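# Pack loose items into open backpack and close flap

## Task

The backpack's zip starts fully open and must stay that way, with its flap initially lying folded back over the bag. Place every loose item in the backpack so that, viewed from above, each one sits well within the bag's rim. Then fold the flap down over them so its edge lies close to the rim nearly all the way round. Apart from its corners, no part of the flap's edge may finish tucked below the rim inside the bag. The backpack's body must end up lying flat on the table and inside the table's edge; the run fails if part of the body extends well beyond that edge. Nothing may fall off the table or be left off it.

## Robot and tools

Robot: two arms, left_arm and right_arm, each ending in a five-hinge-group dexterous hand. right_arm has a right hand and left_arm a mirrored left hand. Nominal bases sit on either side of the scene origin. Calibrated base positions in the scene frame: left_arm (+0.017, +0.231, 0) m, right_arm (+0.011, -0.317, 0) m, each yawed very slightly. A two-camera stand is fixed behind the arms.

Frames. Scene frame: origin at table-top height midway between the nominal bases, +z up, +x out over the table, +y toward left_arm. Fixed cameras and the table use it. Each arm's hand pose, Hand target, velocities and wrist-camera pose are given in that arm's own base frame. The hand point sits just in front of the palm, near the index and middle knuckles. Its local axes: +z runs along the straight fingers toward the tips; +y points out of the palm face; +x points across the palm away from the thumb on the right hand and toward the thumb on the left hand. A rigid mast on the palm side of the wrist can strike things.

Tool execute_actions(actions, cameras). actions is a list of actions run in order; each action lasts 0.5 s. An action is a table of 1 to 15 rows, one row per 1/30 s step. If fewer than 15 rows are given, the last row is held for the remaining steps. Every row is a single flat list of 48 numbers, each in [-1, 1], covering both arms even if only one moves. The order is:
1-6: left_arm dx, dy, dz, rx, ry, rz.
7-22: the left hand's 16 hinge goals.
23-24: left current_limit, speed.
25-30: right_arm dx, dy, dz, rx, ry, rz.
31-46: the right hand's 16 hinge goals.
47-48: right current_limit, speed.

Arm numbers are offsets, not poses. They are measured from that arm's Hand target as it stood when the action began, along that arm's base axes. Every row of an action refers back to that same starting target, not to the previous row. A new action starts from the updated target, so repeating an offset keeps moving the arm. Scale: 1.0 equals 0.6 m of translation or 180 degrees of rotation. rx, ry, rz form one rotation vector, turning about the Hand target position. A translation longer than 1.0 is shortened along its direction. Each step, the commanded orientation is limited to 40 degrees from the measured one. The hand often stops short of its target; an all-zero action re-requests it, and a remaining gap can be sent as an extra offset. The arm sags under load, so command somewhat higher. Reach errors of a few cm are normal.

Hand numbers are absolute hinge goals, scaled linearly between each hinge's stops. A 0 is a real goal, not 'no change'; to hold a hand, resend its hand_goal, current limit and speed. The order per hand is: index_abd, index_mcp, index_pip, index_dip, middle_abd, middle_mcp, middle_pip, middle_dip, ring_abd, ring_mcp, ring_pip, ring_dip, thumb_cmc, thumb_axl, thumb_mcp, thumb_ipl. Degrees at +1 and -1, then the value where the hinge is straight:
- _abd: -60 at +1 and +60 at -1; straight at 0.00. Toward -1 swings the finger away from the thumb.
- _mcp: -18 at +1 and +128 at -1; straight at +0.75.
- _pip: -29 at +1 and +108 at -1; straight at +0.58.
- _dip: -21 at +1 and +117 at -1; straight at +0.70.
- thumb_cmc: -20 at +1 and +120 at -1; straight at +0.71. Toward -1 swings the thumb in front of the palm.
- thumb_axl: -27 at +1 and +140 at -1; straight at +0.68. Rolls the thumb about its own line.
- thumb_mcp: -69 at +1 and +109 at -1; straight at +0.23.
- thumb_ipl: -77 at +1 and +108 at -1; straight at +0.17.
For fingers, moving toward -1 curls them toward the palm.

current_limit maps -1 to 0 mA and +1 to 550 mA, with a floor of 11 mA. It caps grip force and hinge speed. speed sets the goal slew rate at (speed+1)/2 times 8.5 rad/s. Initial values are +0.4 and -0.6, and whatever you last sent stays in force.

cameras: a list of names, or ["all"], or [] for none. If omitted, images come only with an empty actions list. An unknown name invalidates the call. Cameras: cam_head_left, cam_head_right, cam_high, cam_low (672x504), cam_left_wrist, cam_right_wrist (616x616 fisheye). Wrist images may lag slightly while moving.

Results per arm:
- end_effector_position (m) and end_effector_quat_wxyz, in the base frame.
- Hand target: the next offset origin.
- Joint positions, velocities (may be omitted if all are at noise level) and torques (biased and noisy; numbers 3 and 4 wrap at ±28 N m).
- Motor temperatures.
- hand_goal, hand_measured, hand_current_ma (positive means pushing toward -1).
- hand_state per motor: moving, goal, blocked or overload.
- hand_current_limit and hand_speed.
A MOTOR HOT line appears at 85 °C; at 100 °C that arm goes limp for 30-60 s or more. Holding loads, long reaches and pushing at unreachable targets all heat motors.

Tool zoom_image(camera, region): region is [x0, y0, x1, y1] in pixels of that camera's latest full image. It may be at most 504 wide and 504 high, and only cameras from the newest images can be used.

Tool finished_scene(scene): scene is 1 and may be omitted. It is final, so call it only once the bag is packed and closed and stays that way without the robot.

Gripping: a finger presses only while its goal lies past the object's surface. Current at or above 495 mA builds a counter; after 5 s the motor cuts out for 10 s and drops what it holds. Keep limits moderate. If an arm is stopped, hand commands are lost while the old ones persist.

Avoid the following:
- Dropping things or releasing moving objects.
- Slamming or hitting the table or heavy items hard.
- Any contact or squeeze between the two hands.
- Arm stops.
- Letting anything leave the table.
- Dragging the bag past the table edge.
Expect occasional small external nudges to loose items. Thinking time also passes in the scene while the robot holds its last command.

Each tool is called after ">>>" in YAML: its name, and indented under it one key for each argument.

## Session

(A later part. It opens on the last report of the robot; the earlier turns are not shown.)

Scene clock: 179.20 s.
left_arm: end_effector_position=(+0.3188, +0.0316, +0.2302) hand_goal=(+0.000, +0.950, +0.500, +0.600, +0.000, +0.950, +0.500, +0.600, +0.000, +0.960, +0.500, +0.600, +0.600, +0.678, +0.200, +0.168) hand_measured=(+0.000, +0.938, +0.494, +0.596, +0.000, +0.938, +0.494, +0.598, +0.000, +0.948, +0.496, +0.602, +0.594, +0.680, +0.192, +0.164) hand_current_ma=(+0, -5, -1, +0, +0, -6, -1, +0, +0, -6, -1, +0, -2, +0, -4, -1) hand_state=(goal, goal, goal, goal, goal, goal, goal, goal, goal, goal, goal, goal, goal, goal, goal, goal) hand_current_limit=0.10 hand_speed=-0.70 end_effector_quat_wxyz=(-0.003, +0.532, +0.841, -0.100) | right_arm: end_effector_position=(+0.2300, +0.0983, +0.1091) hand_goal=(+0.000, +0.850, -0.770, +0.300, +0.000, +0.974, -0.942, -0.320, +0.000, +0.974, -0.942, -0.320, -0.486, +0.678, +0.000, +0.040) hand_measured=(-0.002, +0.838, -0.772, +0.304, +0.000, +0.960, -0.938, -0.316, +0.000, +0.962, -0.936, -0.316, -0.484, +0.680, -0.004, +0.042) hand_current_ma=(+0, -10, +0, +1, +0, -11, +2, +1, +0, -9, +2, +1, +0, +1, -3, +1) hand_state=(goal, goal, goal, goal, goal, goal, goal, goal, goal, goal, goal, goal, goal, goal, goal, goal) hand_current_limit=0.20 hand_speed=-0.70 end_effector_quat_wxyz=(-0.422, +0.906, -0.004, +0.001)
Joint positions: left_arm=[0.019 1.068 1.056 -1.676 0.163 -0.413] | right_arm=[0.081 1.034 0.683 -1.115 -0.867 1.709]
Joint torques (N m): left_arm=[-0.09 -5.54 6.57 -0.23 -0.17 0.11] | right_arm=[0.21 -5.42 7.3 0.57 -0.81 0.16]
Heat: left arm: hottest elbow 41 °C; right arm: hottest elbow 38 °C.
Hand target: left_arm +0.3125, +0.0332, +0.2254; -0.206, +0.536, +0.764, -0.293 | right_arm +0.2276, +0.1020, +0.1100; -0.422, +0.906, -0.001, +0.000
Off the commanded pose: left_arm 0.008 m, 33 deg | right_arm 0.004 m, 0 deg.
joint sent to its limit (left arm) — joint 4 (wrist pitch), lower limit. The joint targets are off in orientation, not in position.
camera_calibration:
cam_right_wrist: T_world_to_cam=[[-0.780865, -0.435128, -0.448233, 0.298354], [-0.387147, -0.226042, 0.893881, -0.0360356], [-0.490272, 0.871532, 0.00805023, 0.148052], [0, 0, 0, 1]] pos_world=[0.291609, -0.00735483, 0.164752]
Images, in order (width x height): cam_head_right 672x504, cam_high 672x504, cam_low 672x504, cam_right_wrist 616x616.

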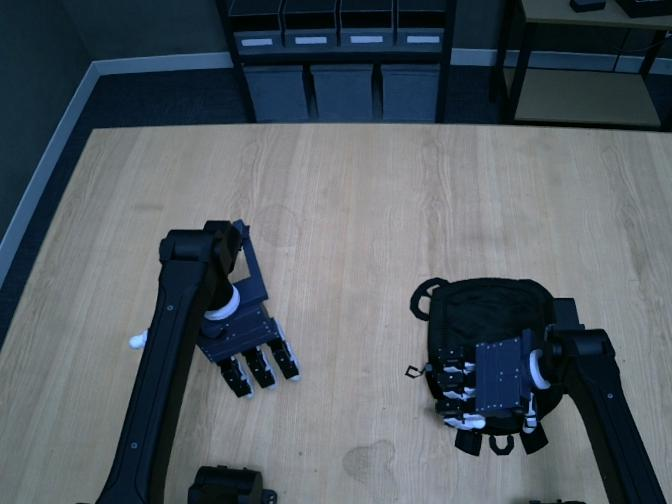

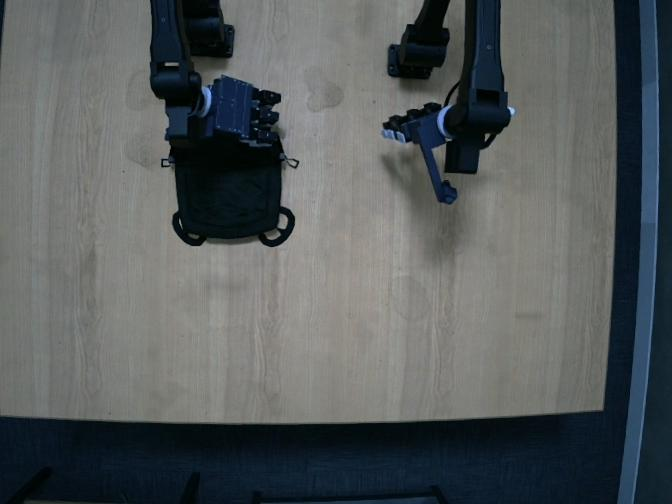

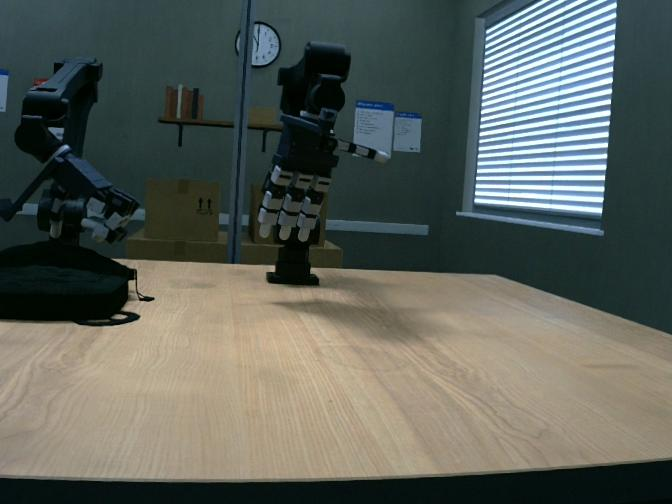

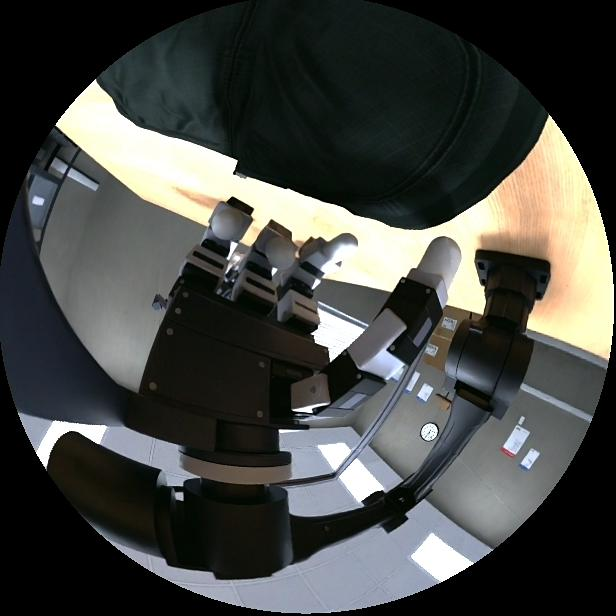

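>>> execute_actions:
  actions:
    - [[0,0,0,0,0,0,0,0.95,0.5,0.6,0,0.95,0.5,0.6,0,0.96,0.5,0.6,0.6,0.678,0.2,0.168,0.1,-0.7,-0.02,0,0.1,0,0,0,0,0.85,-0.77,0.3,0,0.973,-0.942,-0.32,0,0.973,-0.942,-0.32,-0.486,0.678,0.0,0.04,0.2,-0.7]]
    - [[0,0,0,0,0,0,0,0.95,0.5,0.6,0,0.95,0.5,0.6,0,0.96,0.5,0.6,0.6,0.678,0.2,0.168,0.1,-0.7,0.03,-0.05,0.12,0,0,0,0,0.85,-0.77,0.3,0,0.973,-0.942,-0.32,0,0.973,-0.942,-0.32,-0.486,0.678,0.0,0.04,0.2,-0.7]]
    - [[0,0,0,0,0,0,0,0.95,0.5,0.6,0,0.95,0.5,0.6,0,0.96,0.5,0.6,0.6,0.678,0.2,0.168,0.1,-0.7,0.03,-0.15,0.03,0,0,0,0,0.85,-0.77,0.3,0,0.973,-0.942,-0.32,0,0.973,-0.942,-0.32,-0.486,0.678,0.0,0.04,0.2,-0.7]]
    - [[0,0,0,0,0,0,0,0.95,0.5,0.6,0,0.95,0.5,0.6,0,0.96,0.5,0.6,0.6,0.678,0.2,0.168,0.1,-0.7,0.02,-0.15,0.0,0,0,0,0,0.85,-0.77,0.3,0,0.973,-0.942,-0.32,0,0.973,-0.942,-0.32,-0.486,0.678,0.0,0.04,0.2,-0.7]]
  cameras: ["all"]

>>> zoom_image:
  camera: "cam_head_right"
  region: [400, 260, 600, 460]

>>> zoom_image:
  camera: "cam_high"
  region: [150, 90, 310, 260]

>>> zoom_image:
  camera: "cam_low"
  region: [0, 200, 170, 340]

Scene clock: 182.43 s.
left_arm: end_effector_position=(+0.3188, +0.0316, +0.2302) hand_goal=(+0.000, +0.950, +0.500, +0.600, +0.000, +0.950, +0.500, +0.600, +0.000, +0.960, +0.500, +0.600, +0.600, +0.678, +0.200, +0.168) hand_measured=(+0.000, +0.938, +0.494, +0.596, +0.000, +0.938, +0.494, +0.598, +0.000, +0.948, +0.496, +0.602, +0.594, +0.680, +0.192, +0.164) hand_current_ma=(+0, -5, -1, +0, +0, -6, -1, +0, +0, -6, -1, +0, -2, +0, -4, -1) hand_state=(goal, goal, goal, goal, goal, goal, goal, goal, goal, goal, goal, goal, goal, goal, goal, goal) hand_current_limit=0.10 hand_speed=-0.70 end_effector_quat_wxyz=(-0.003, +0.532, +0.841, -0.100) | right_arm: end_effector_position=(+0.2544, -0.0978, +0.2426) hand_goal=(+0.000, +0.850, -0.770, +0.300, +0.000, +0.974, -0.942, -0.320, +0.000, +0.974, -0.942, -0.320, -0.486, +0.678, +0.000, +0.040) hand_measured=(-0.002, +0.842, -0.770, +0.304, +0.000, +0.964, -0.938, -0.316, +0.000, +0.966, -0.938, -0.316, -0.486, +0.680, -0.004, +0.042) hand_current_ma=(+0, -4, +0, +1, +0, -6, +2, +1, +0, -5, +2, +1, +0, +1, -2, +1) hand_state=(goal, goal, goal, goal, goal, goal, goal, goal, goal, goal, goal, goal, goal, goal, goal, goal) hand_current_limit=0.20 hand_speed=-0.70 end_effector_quat_wxyz=(-0.307, +0.943, -0.082, +0.103)
Joint positions: left_arm=[0.019 1.068 1.056 -1.676 0.163 -0.413] | right_arm=[-0.5 1.069 1.101 -1.672 -0.656 1.221]
Joint torques (N m): left_arm=[-0.09 -5.6 6.57 -0.23 -0.16 0.11] | right_arm=[-1.96 -4.95 11.43 -0.12 -0.54 -0.1]
Heat: left arm: hottest elbow 41 °C; right arm: hottest elbow 38 °C.
Hand target: left_arm +0.3125, +0.0332, +0.2254; -0.206, +0.536, +0.764, -0.293 | right_arm +0.2637, -0.1079, +0.2600; -0.423, +0.906, -0.001, +0.000
Off the commanded pose: left_arm 0.008 m, 33 deg | right_arm 0.022 m, 20 deg.
joint sent to its limit (left arm) — joint 4 (wrist pitch), lower limit. The joint targets are off in orientation, not in position.
joint sent to its limit (right arm) — joint 4 (wrist pitch), lower limit. The joint targets are off in orientation, not in position.
camera_calibration:
cam_left_wrist: T_world_to_cam=[[-0.193569, -0.966438, 0.168906, 0.0171268], [-0.562946, 0.250411, 0.787646, -0.0612185], [-0.803507, 0.0573783, -0.592524, 0.520179], [0, 0, 0, 1]] pos_world=[0.38682, 0.00203482, 0.353544]
cam_right_wrist: T_world_to_cam=[[-0.818998, -0.360183, -0.446666, 0.308662], [-0.507161, 0.0902935, 0.857108, -0.119768], [-0.268385, 0.928502, -0.256621, 0.343235], [0, 0, 0, 1]] pos_world=[0.284171, -0.196705, 0.328604]

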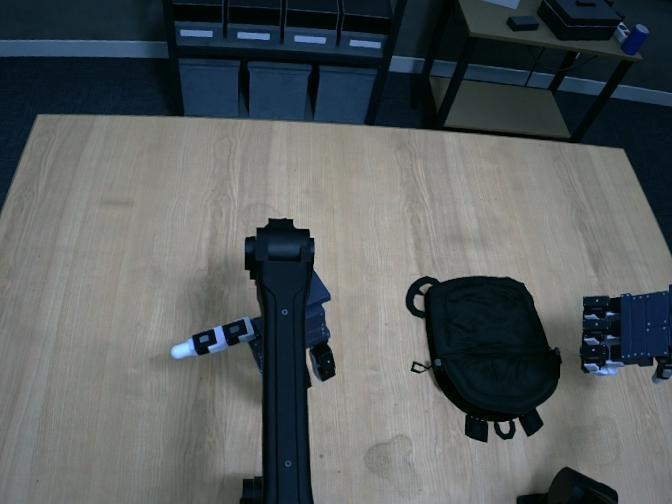

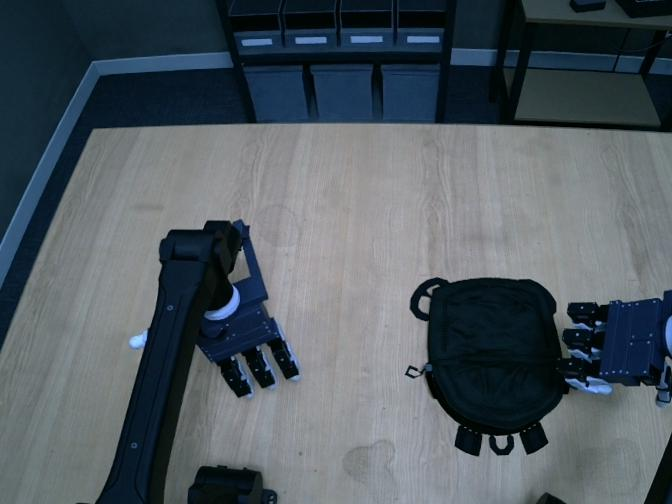

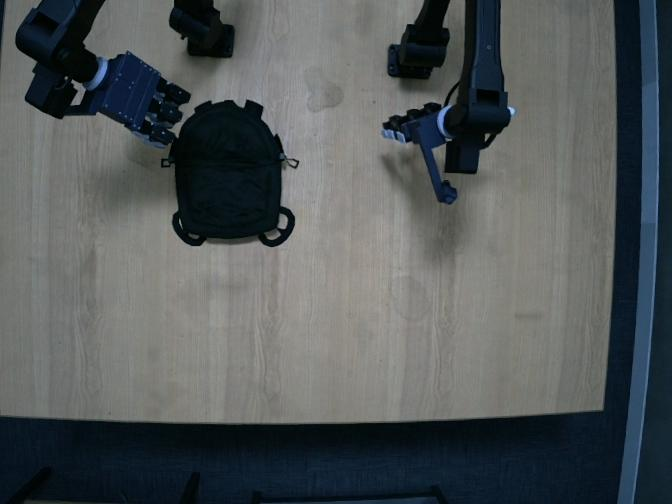

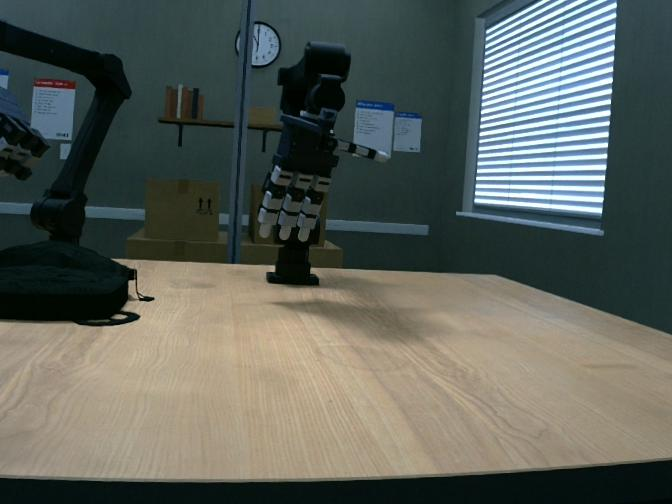

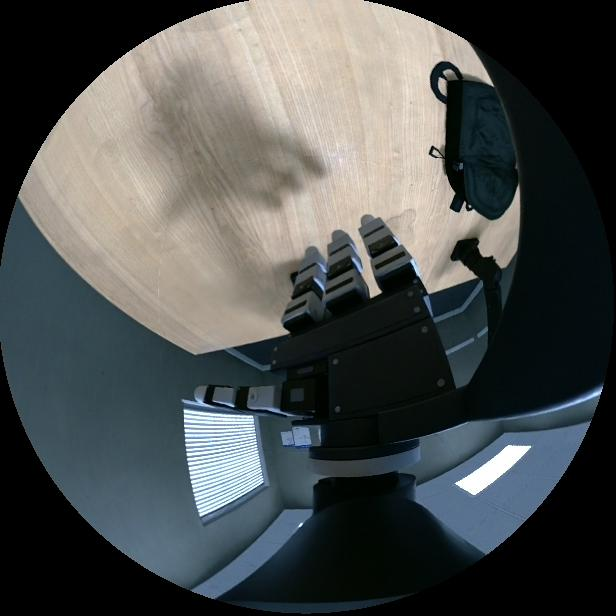

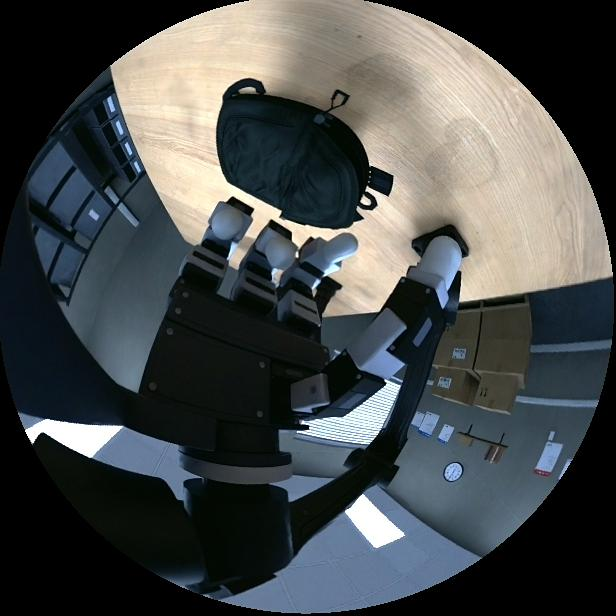

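Scaled by 2.520 from the camera's 672x504 image, which has a finer 960x720 frame.

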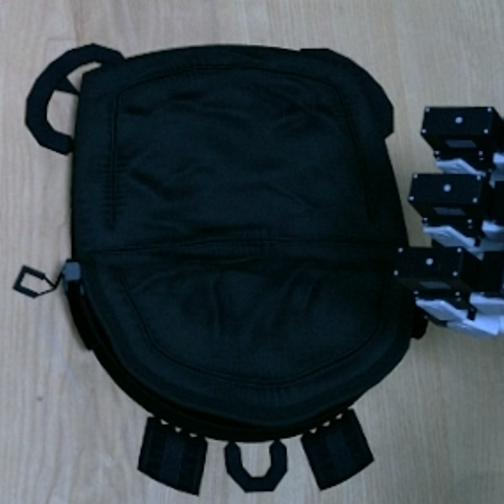

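Scaled by 2.965 from the camera's 672x504 image, which has a finer 960x720 frame.

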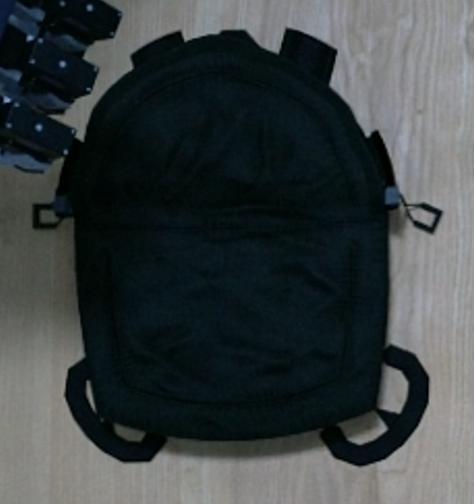

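Scaled by 2.965 from the camera's 672x504 image, which has a finer 960x720 frame.

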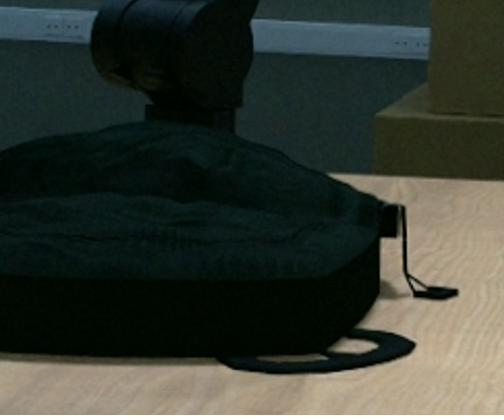

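>>> execute_actions:
  actions:
    - [[0,0,0,0,0,0,0,0.95,0.5,0.6,0,0.95,0.5,0.6,0,0.96,0.5,0.6,0.6,0.678,0.2,0.168,0.1,-0.7,0.0,-0.13,0.03,0,0,0,0,0.85,-0.77,0.3,0,0.973,-0.942,-0.32,0,0.973,-0.942,-0.32,-0.486,0.678,0.0,0.04,0.2,-0.7]]
  cameras: ["cam_head_left","cam_head_right","cam_high"]

>>> zoom_image:
  camera: "cam_head_right"
  region: [420, 340, 580, 460]

>>> zoom_image:
  camera: "cam_head_left"
  region: [420, 330, 580, 450]

>>> zoom_image:
  camera: "cam_high"
  region: [160, 90, 300, 180]

Scene clock: 183.87 s.
left_arm: end_effector_position=(+0.3188, +0.0316, +0.2302) hand_goal=(+0.000, +0.950, +0.500, +0.600, +0.000, +0.950, +0.500, +0.600, +0.000, +0.960, +0.500, +0.600, +0.600, +0.678, +0.200, +0.168) hand_measured=(+0.000, +0.938, +0.494, +0.596, +0.000, +0.938, +0.494, +0.598, +0.000, +0.948, +0.496, +0.602, +0.594, +0.680, +0.192, +0.164) hand_current_ma=(+0, -5, -1, +0, +0, -6, -1, +0, +0, -6, -1, +0, -2, +0, -4, -1) hand_state=(goal, goal, goal, goal, goal, goal, goal, goal, goal, goal, goal, goal, goal, goal, goal, goal) hand_current_limit=0.10 hand_speed=-0.70 end_effector_quat_wxyz=(-0.003, +0.532, +0.841, -0.100) | right_arm: end_effector_position=(+0.2559, -0.1753, +0.2609) hand_goal=(+0.000, +0.850, -0.770, +0.300, +0.000, +0.974, -0.942, -0.320, +0.000, +0.974, -0.942, -0.320, -0.486, +0.678, +0.000, +0.040) hand_measured=(-0.002, +0.844, -0.770, +0.304, +0.000, +0.966, -0.938, -0.316, +0.000, +0.966, -0.938, -0.316, -0.486, +0.680, -0.004, +0.042) hand_current_ma=(+0, -3, +0, +1, +0, -6, +2, +1, +0, -5, +2, +1, +0, +1, -2, +0) hand_state=(goal, goal, goal, goal, goal, goal, goal, goal, goal, goal, goal, goal, goal, goal, goal, goal) hand_current_limit=0.20 hand_speed=-0.70 end_effector_quat_wxyz=(-0.250, +0.952, -0.102, +0.142)
Joint positions: left_arm=[0.019 1.068 1.056 -1.676 0.163 -0.413] | right_arm=[-0.675 1.123 1.192 -1.674 -0.582 1.098]
Joint torques (N m): left_arm=[-0.15 -5.54 6.58 -0.23 -0.16 0.11] | right_arm=[-1.85 -5.66 11.37 0.02 -0.44 -0.12]
Heat: left arm: hottest elbow 41 °C; right arm: hottest elbow 38 °C.
Hand target: left_arm +0.3125, +0.0332, +0.2254; -0.206, +0.536, +0.764, -0.293 | right_arm +0.2636, -0.1860, +0.2781; -0.422, +0.906, -0.001, +0.000
Off the commanded pose: left_arm 0.008 m, 33 deg | right_arm 0.021 m, 29 deg.
joint sent to its limit (left arm) — joint 4 (wrist pitch), lower limit. The joint targets are off in orientation, not in position.
joint sent to its limit (right arm) — joint 4 (wrist pitch), lower limit. The joint targets are off in orientation, not in position.
Images, in order (width x height): cam_head_left 672x504, cam_head_right 672x504, cam_high 672x504.

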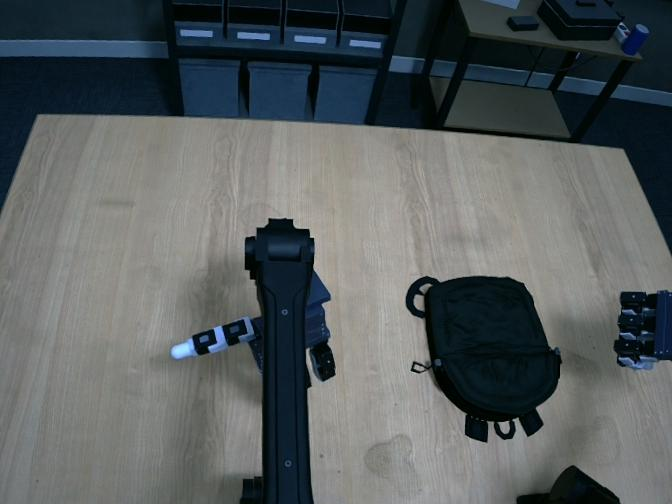

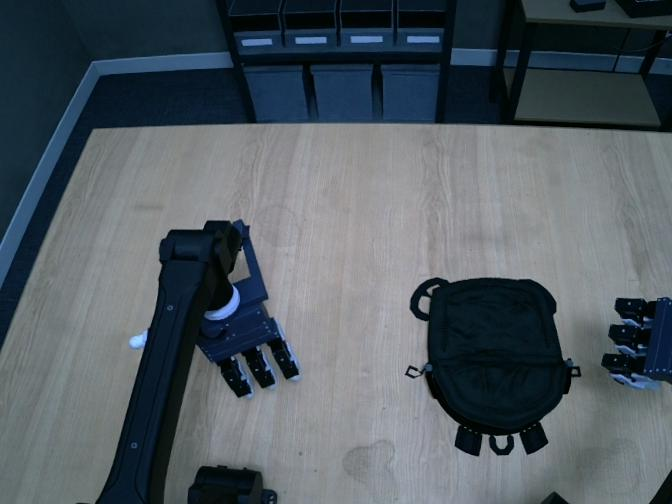

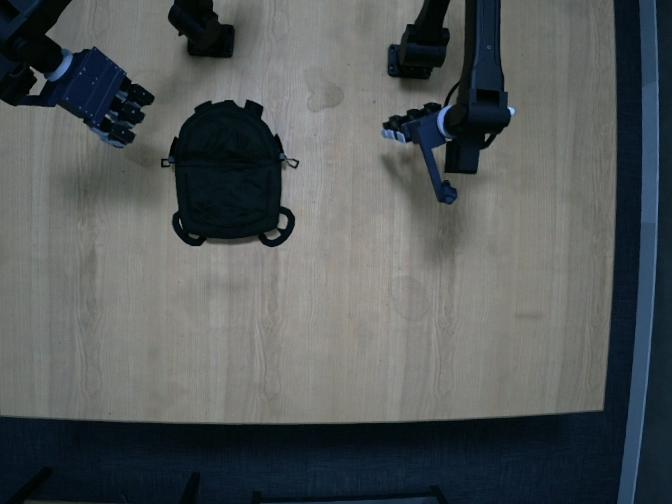

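Scaled by 3.150 from the camera's 672x504 image, which has a finer 960x720 frame.

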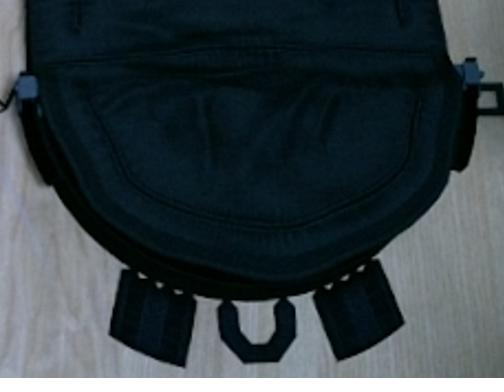

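Scaled by 3.150 from the camera's 672x504 image, which has a finer 960x720 frame.

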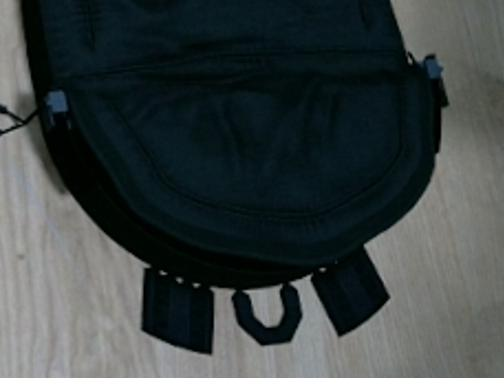

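Scaled by 3.600 from the camera's 672x504 image, which has a finer 960x720 frame.

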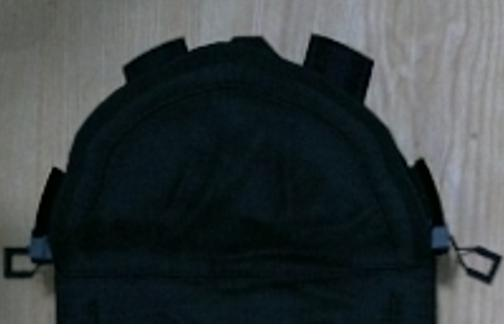

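>>> zoom_image:
  camera: "cam_high"
  region: [168, 95, 228, 165]

>>> zoom_image:
  camera: "cam_high"
  region: [225, 95, 290, 165]

>>> zoom_image:
  camera: "cam_head_left"
  region: [425, 350, 505, 430]

>>> zoom_image:
  camera: "cam_head_right"
  region: [420, 350, 510, 440]

>>> zoom_image:
  camera: "cam_head_right"
  region: [500, 350, 590, 440]

Scaled by 7.200 from the camera's 672x504 image, which has a finer 960x720 frame.

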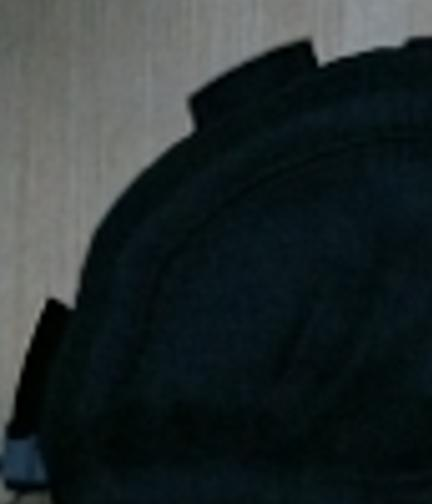

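Scaled by 7.200 from the camera's 672x504 image, which has a finer 960x720 frame.

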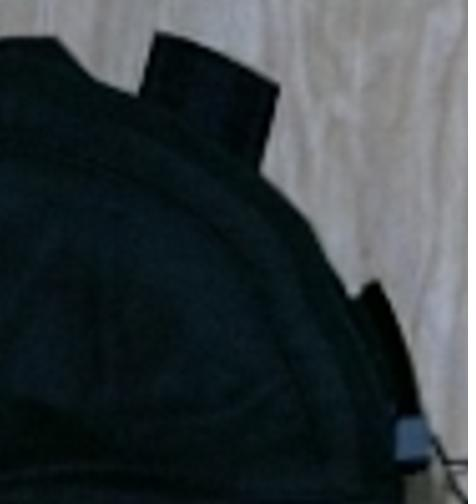

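Scaled by 6.300 from the camera's 672x504 image, which has a finer 960x720 frame.

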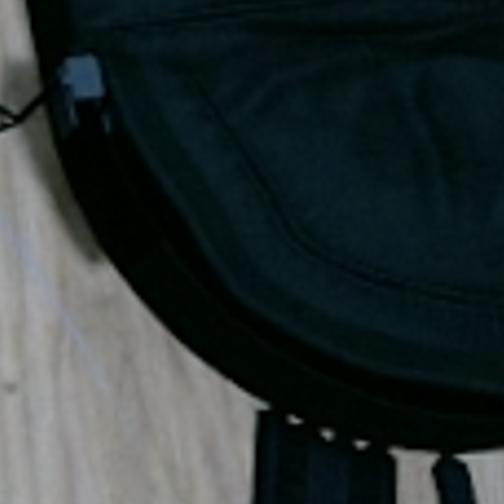

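Scaled by 5.600 from the camera's 672x504 image, which has a finer 960x720 frame.

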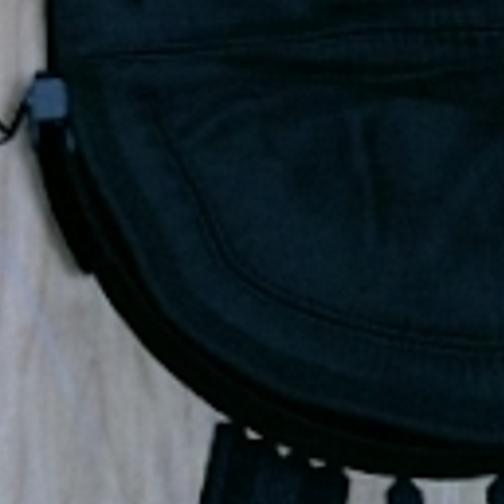

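Scaled by 5.600 from the camera's 672x504 image, which has a finer 960x720 frame.

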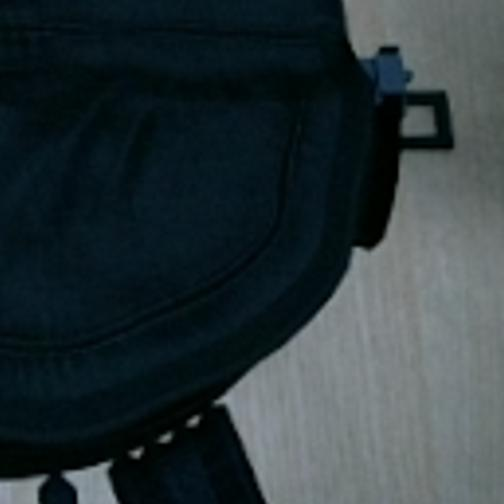

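>>> finished_scene:

The scene is finished: the task was done.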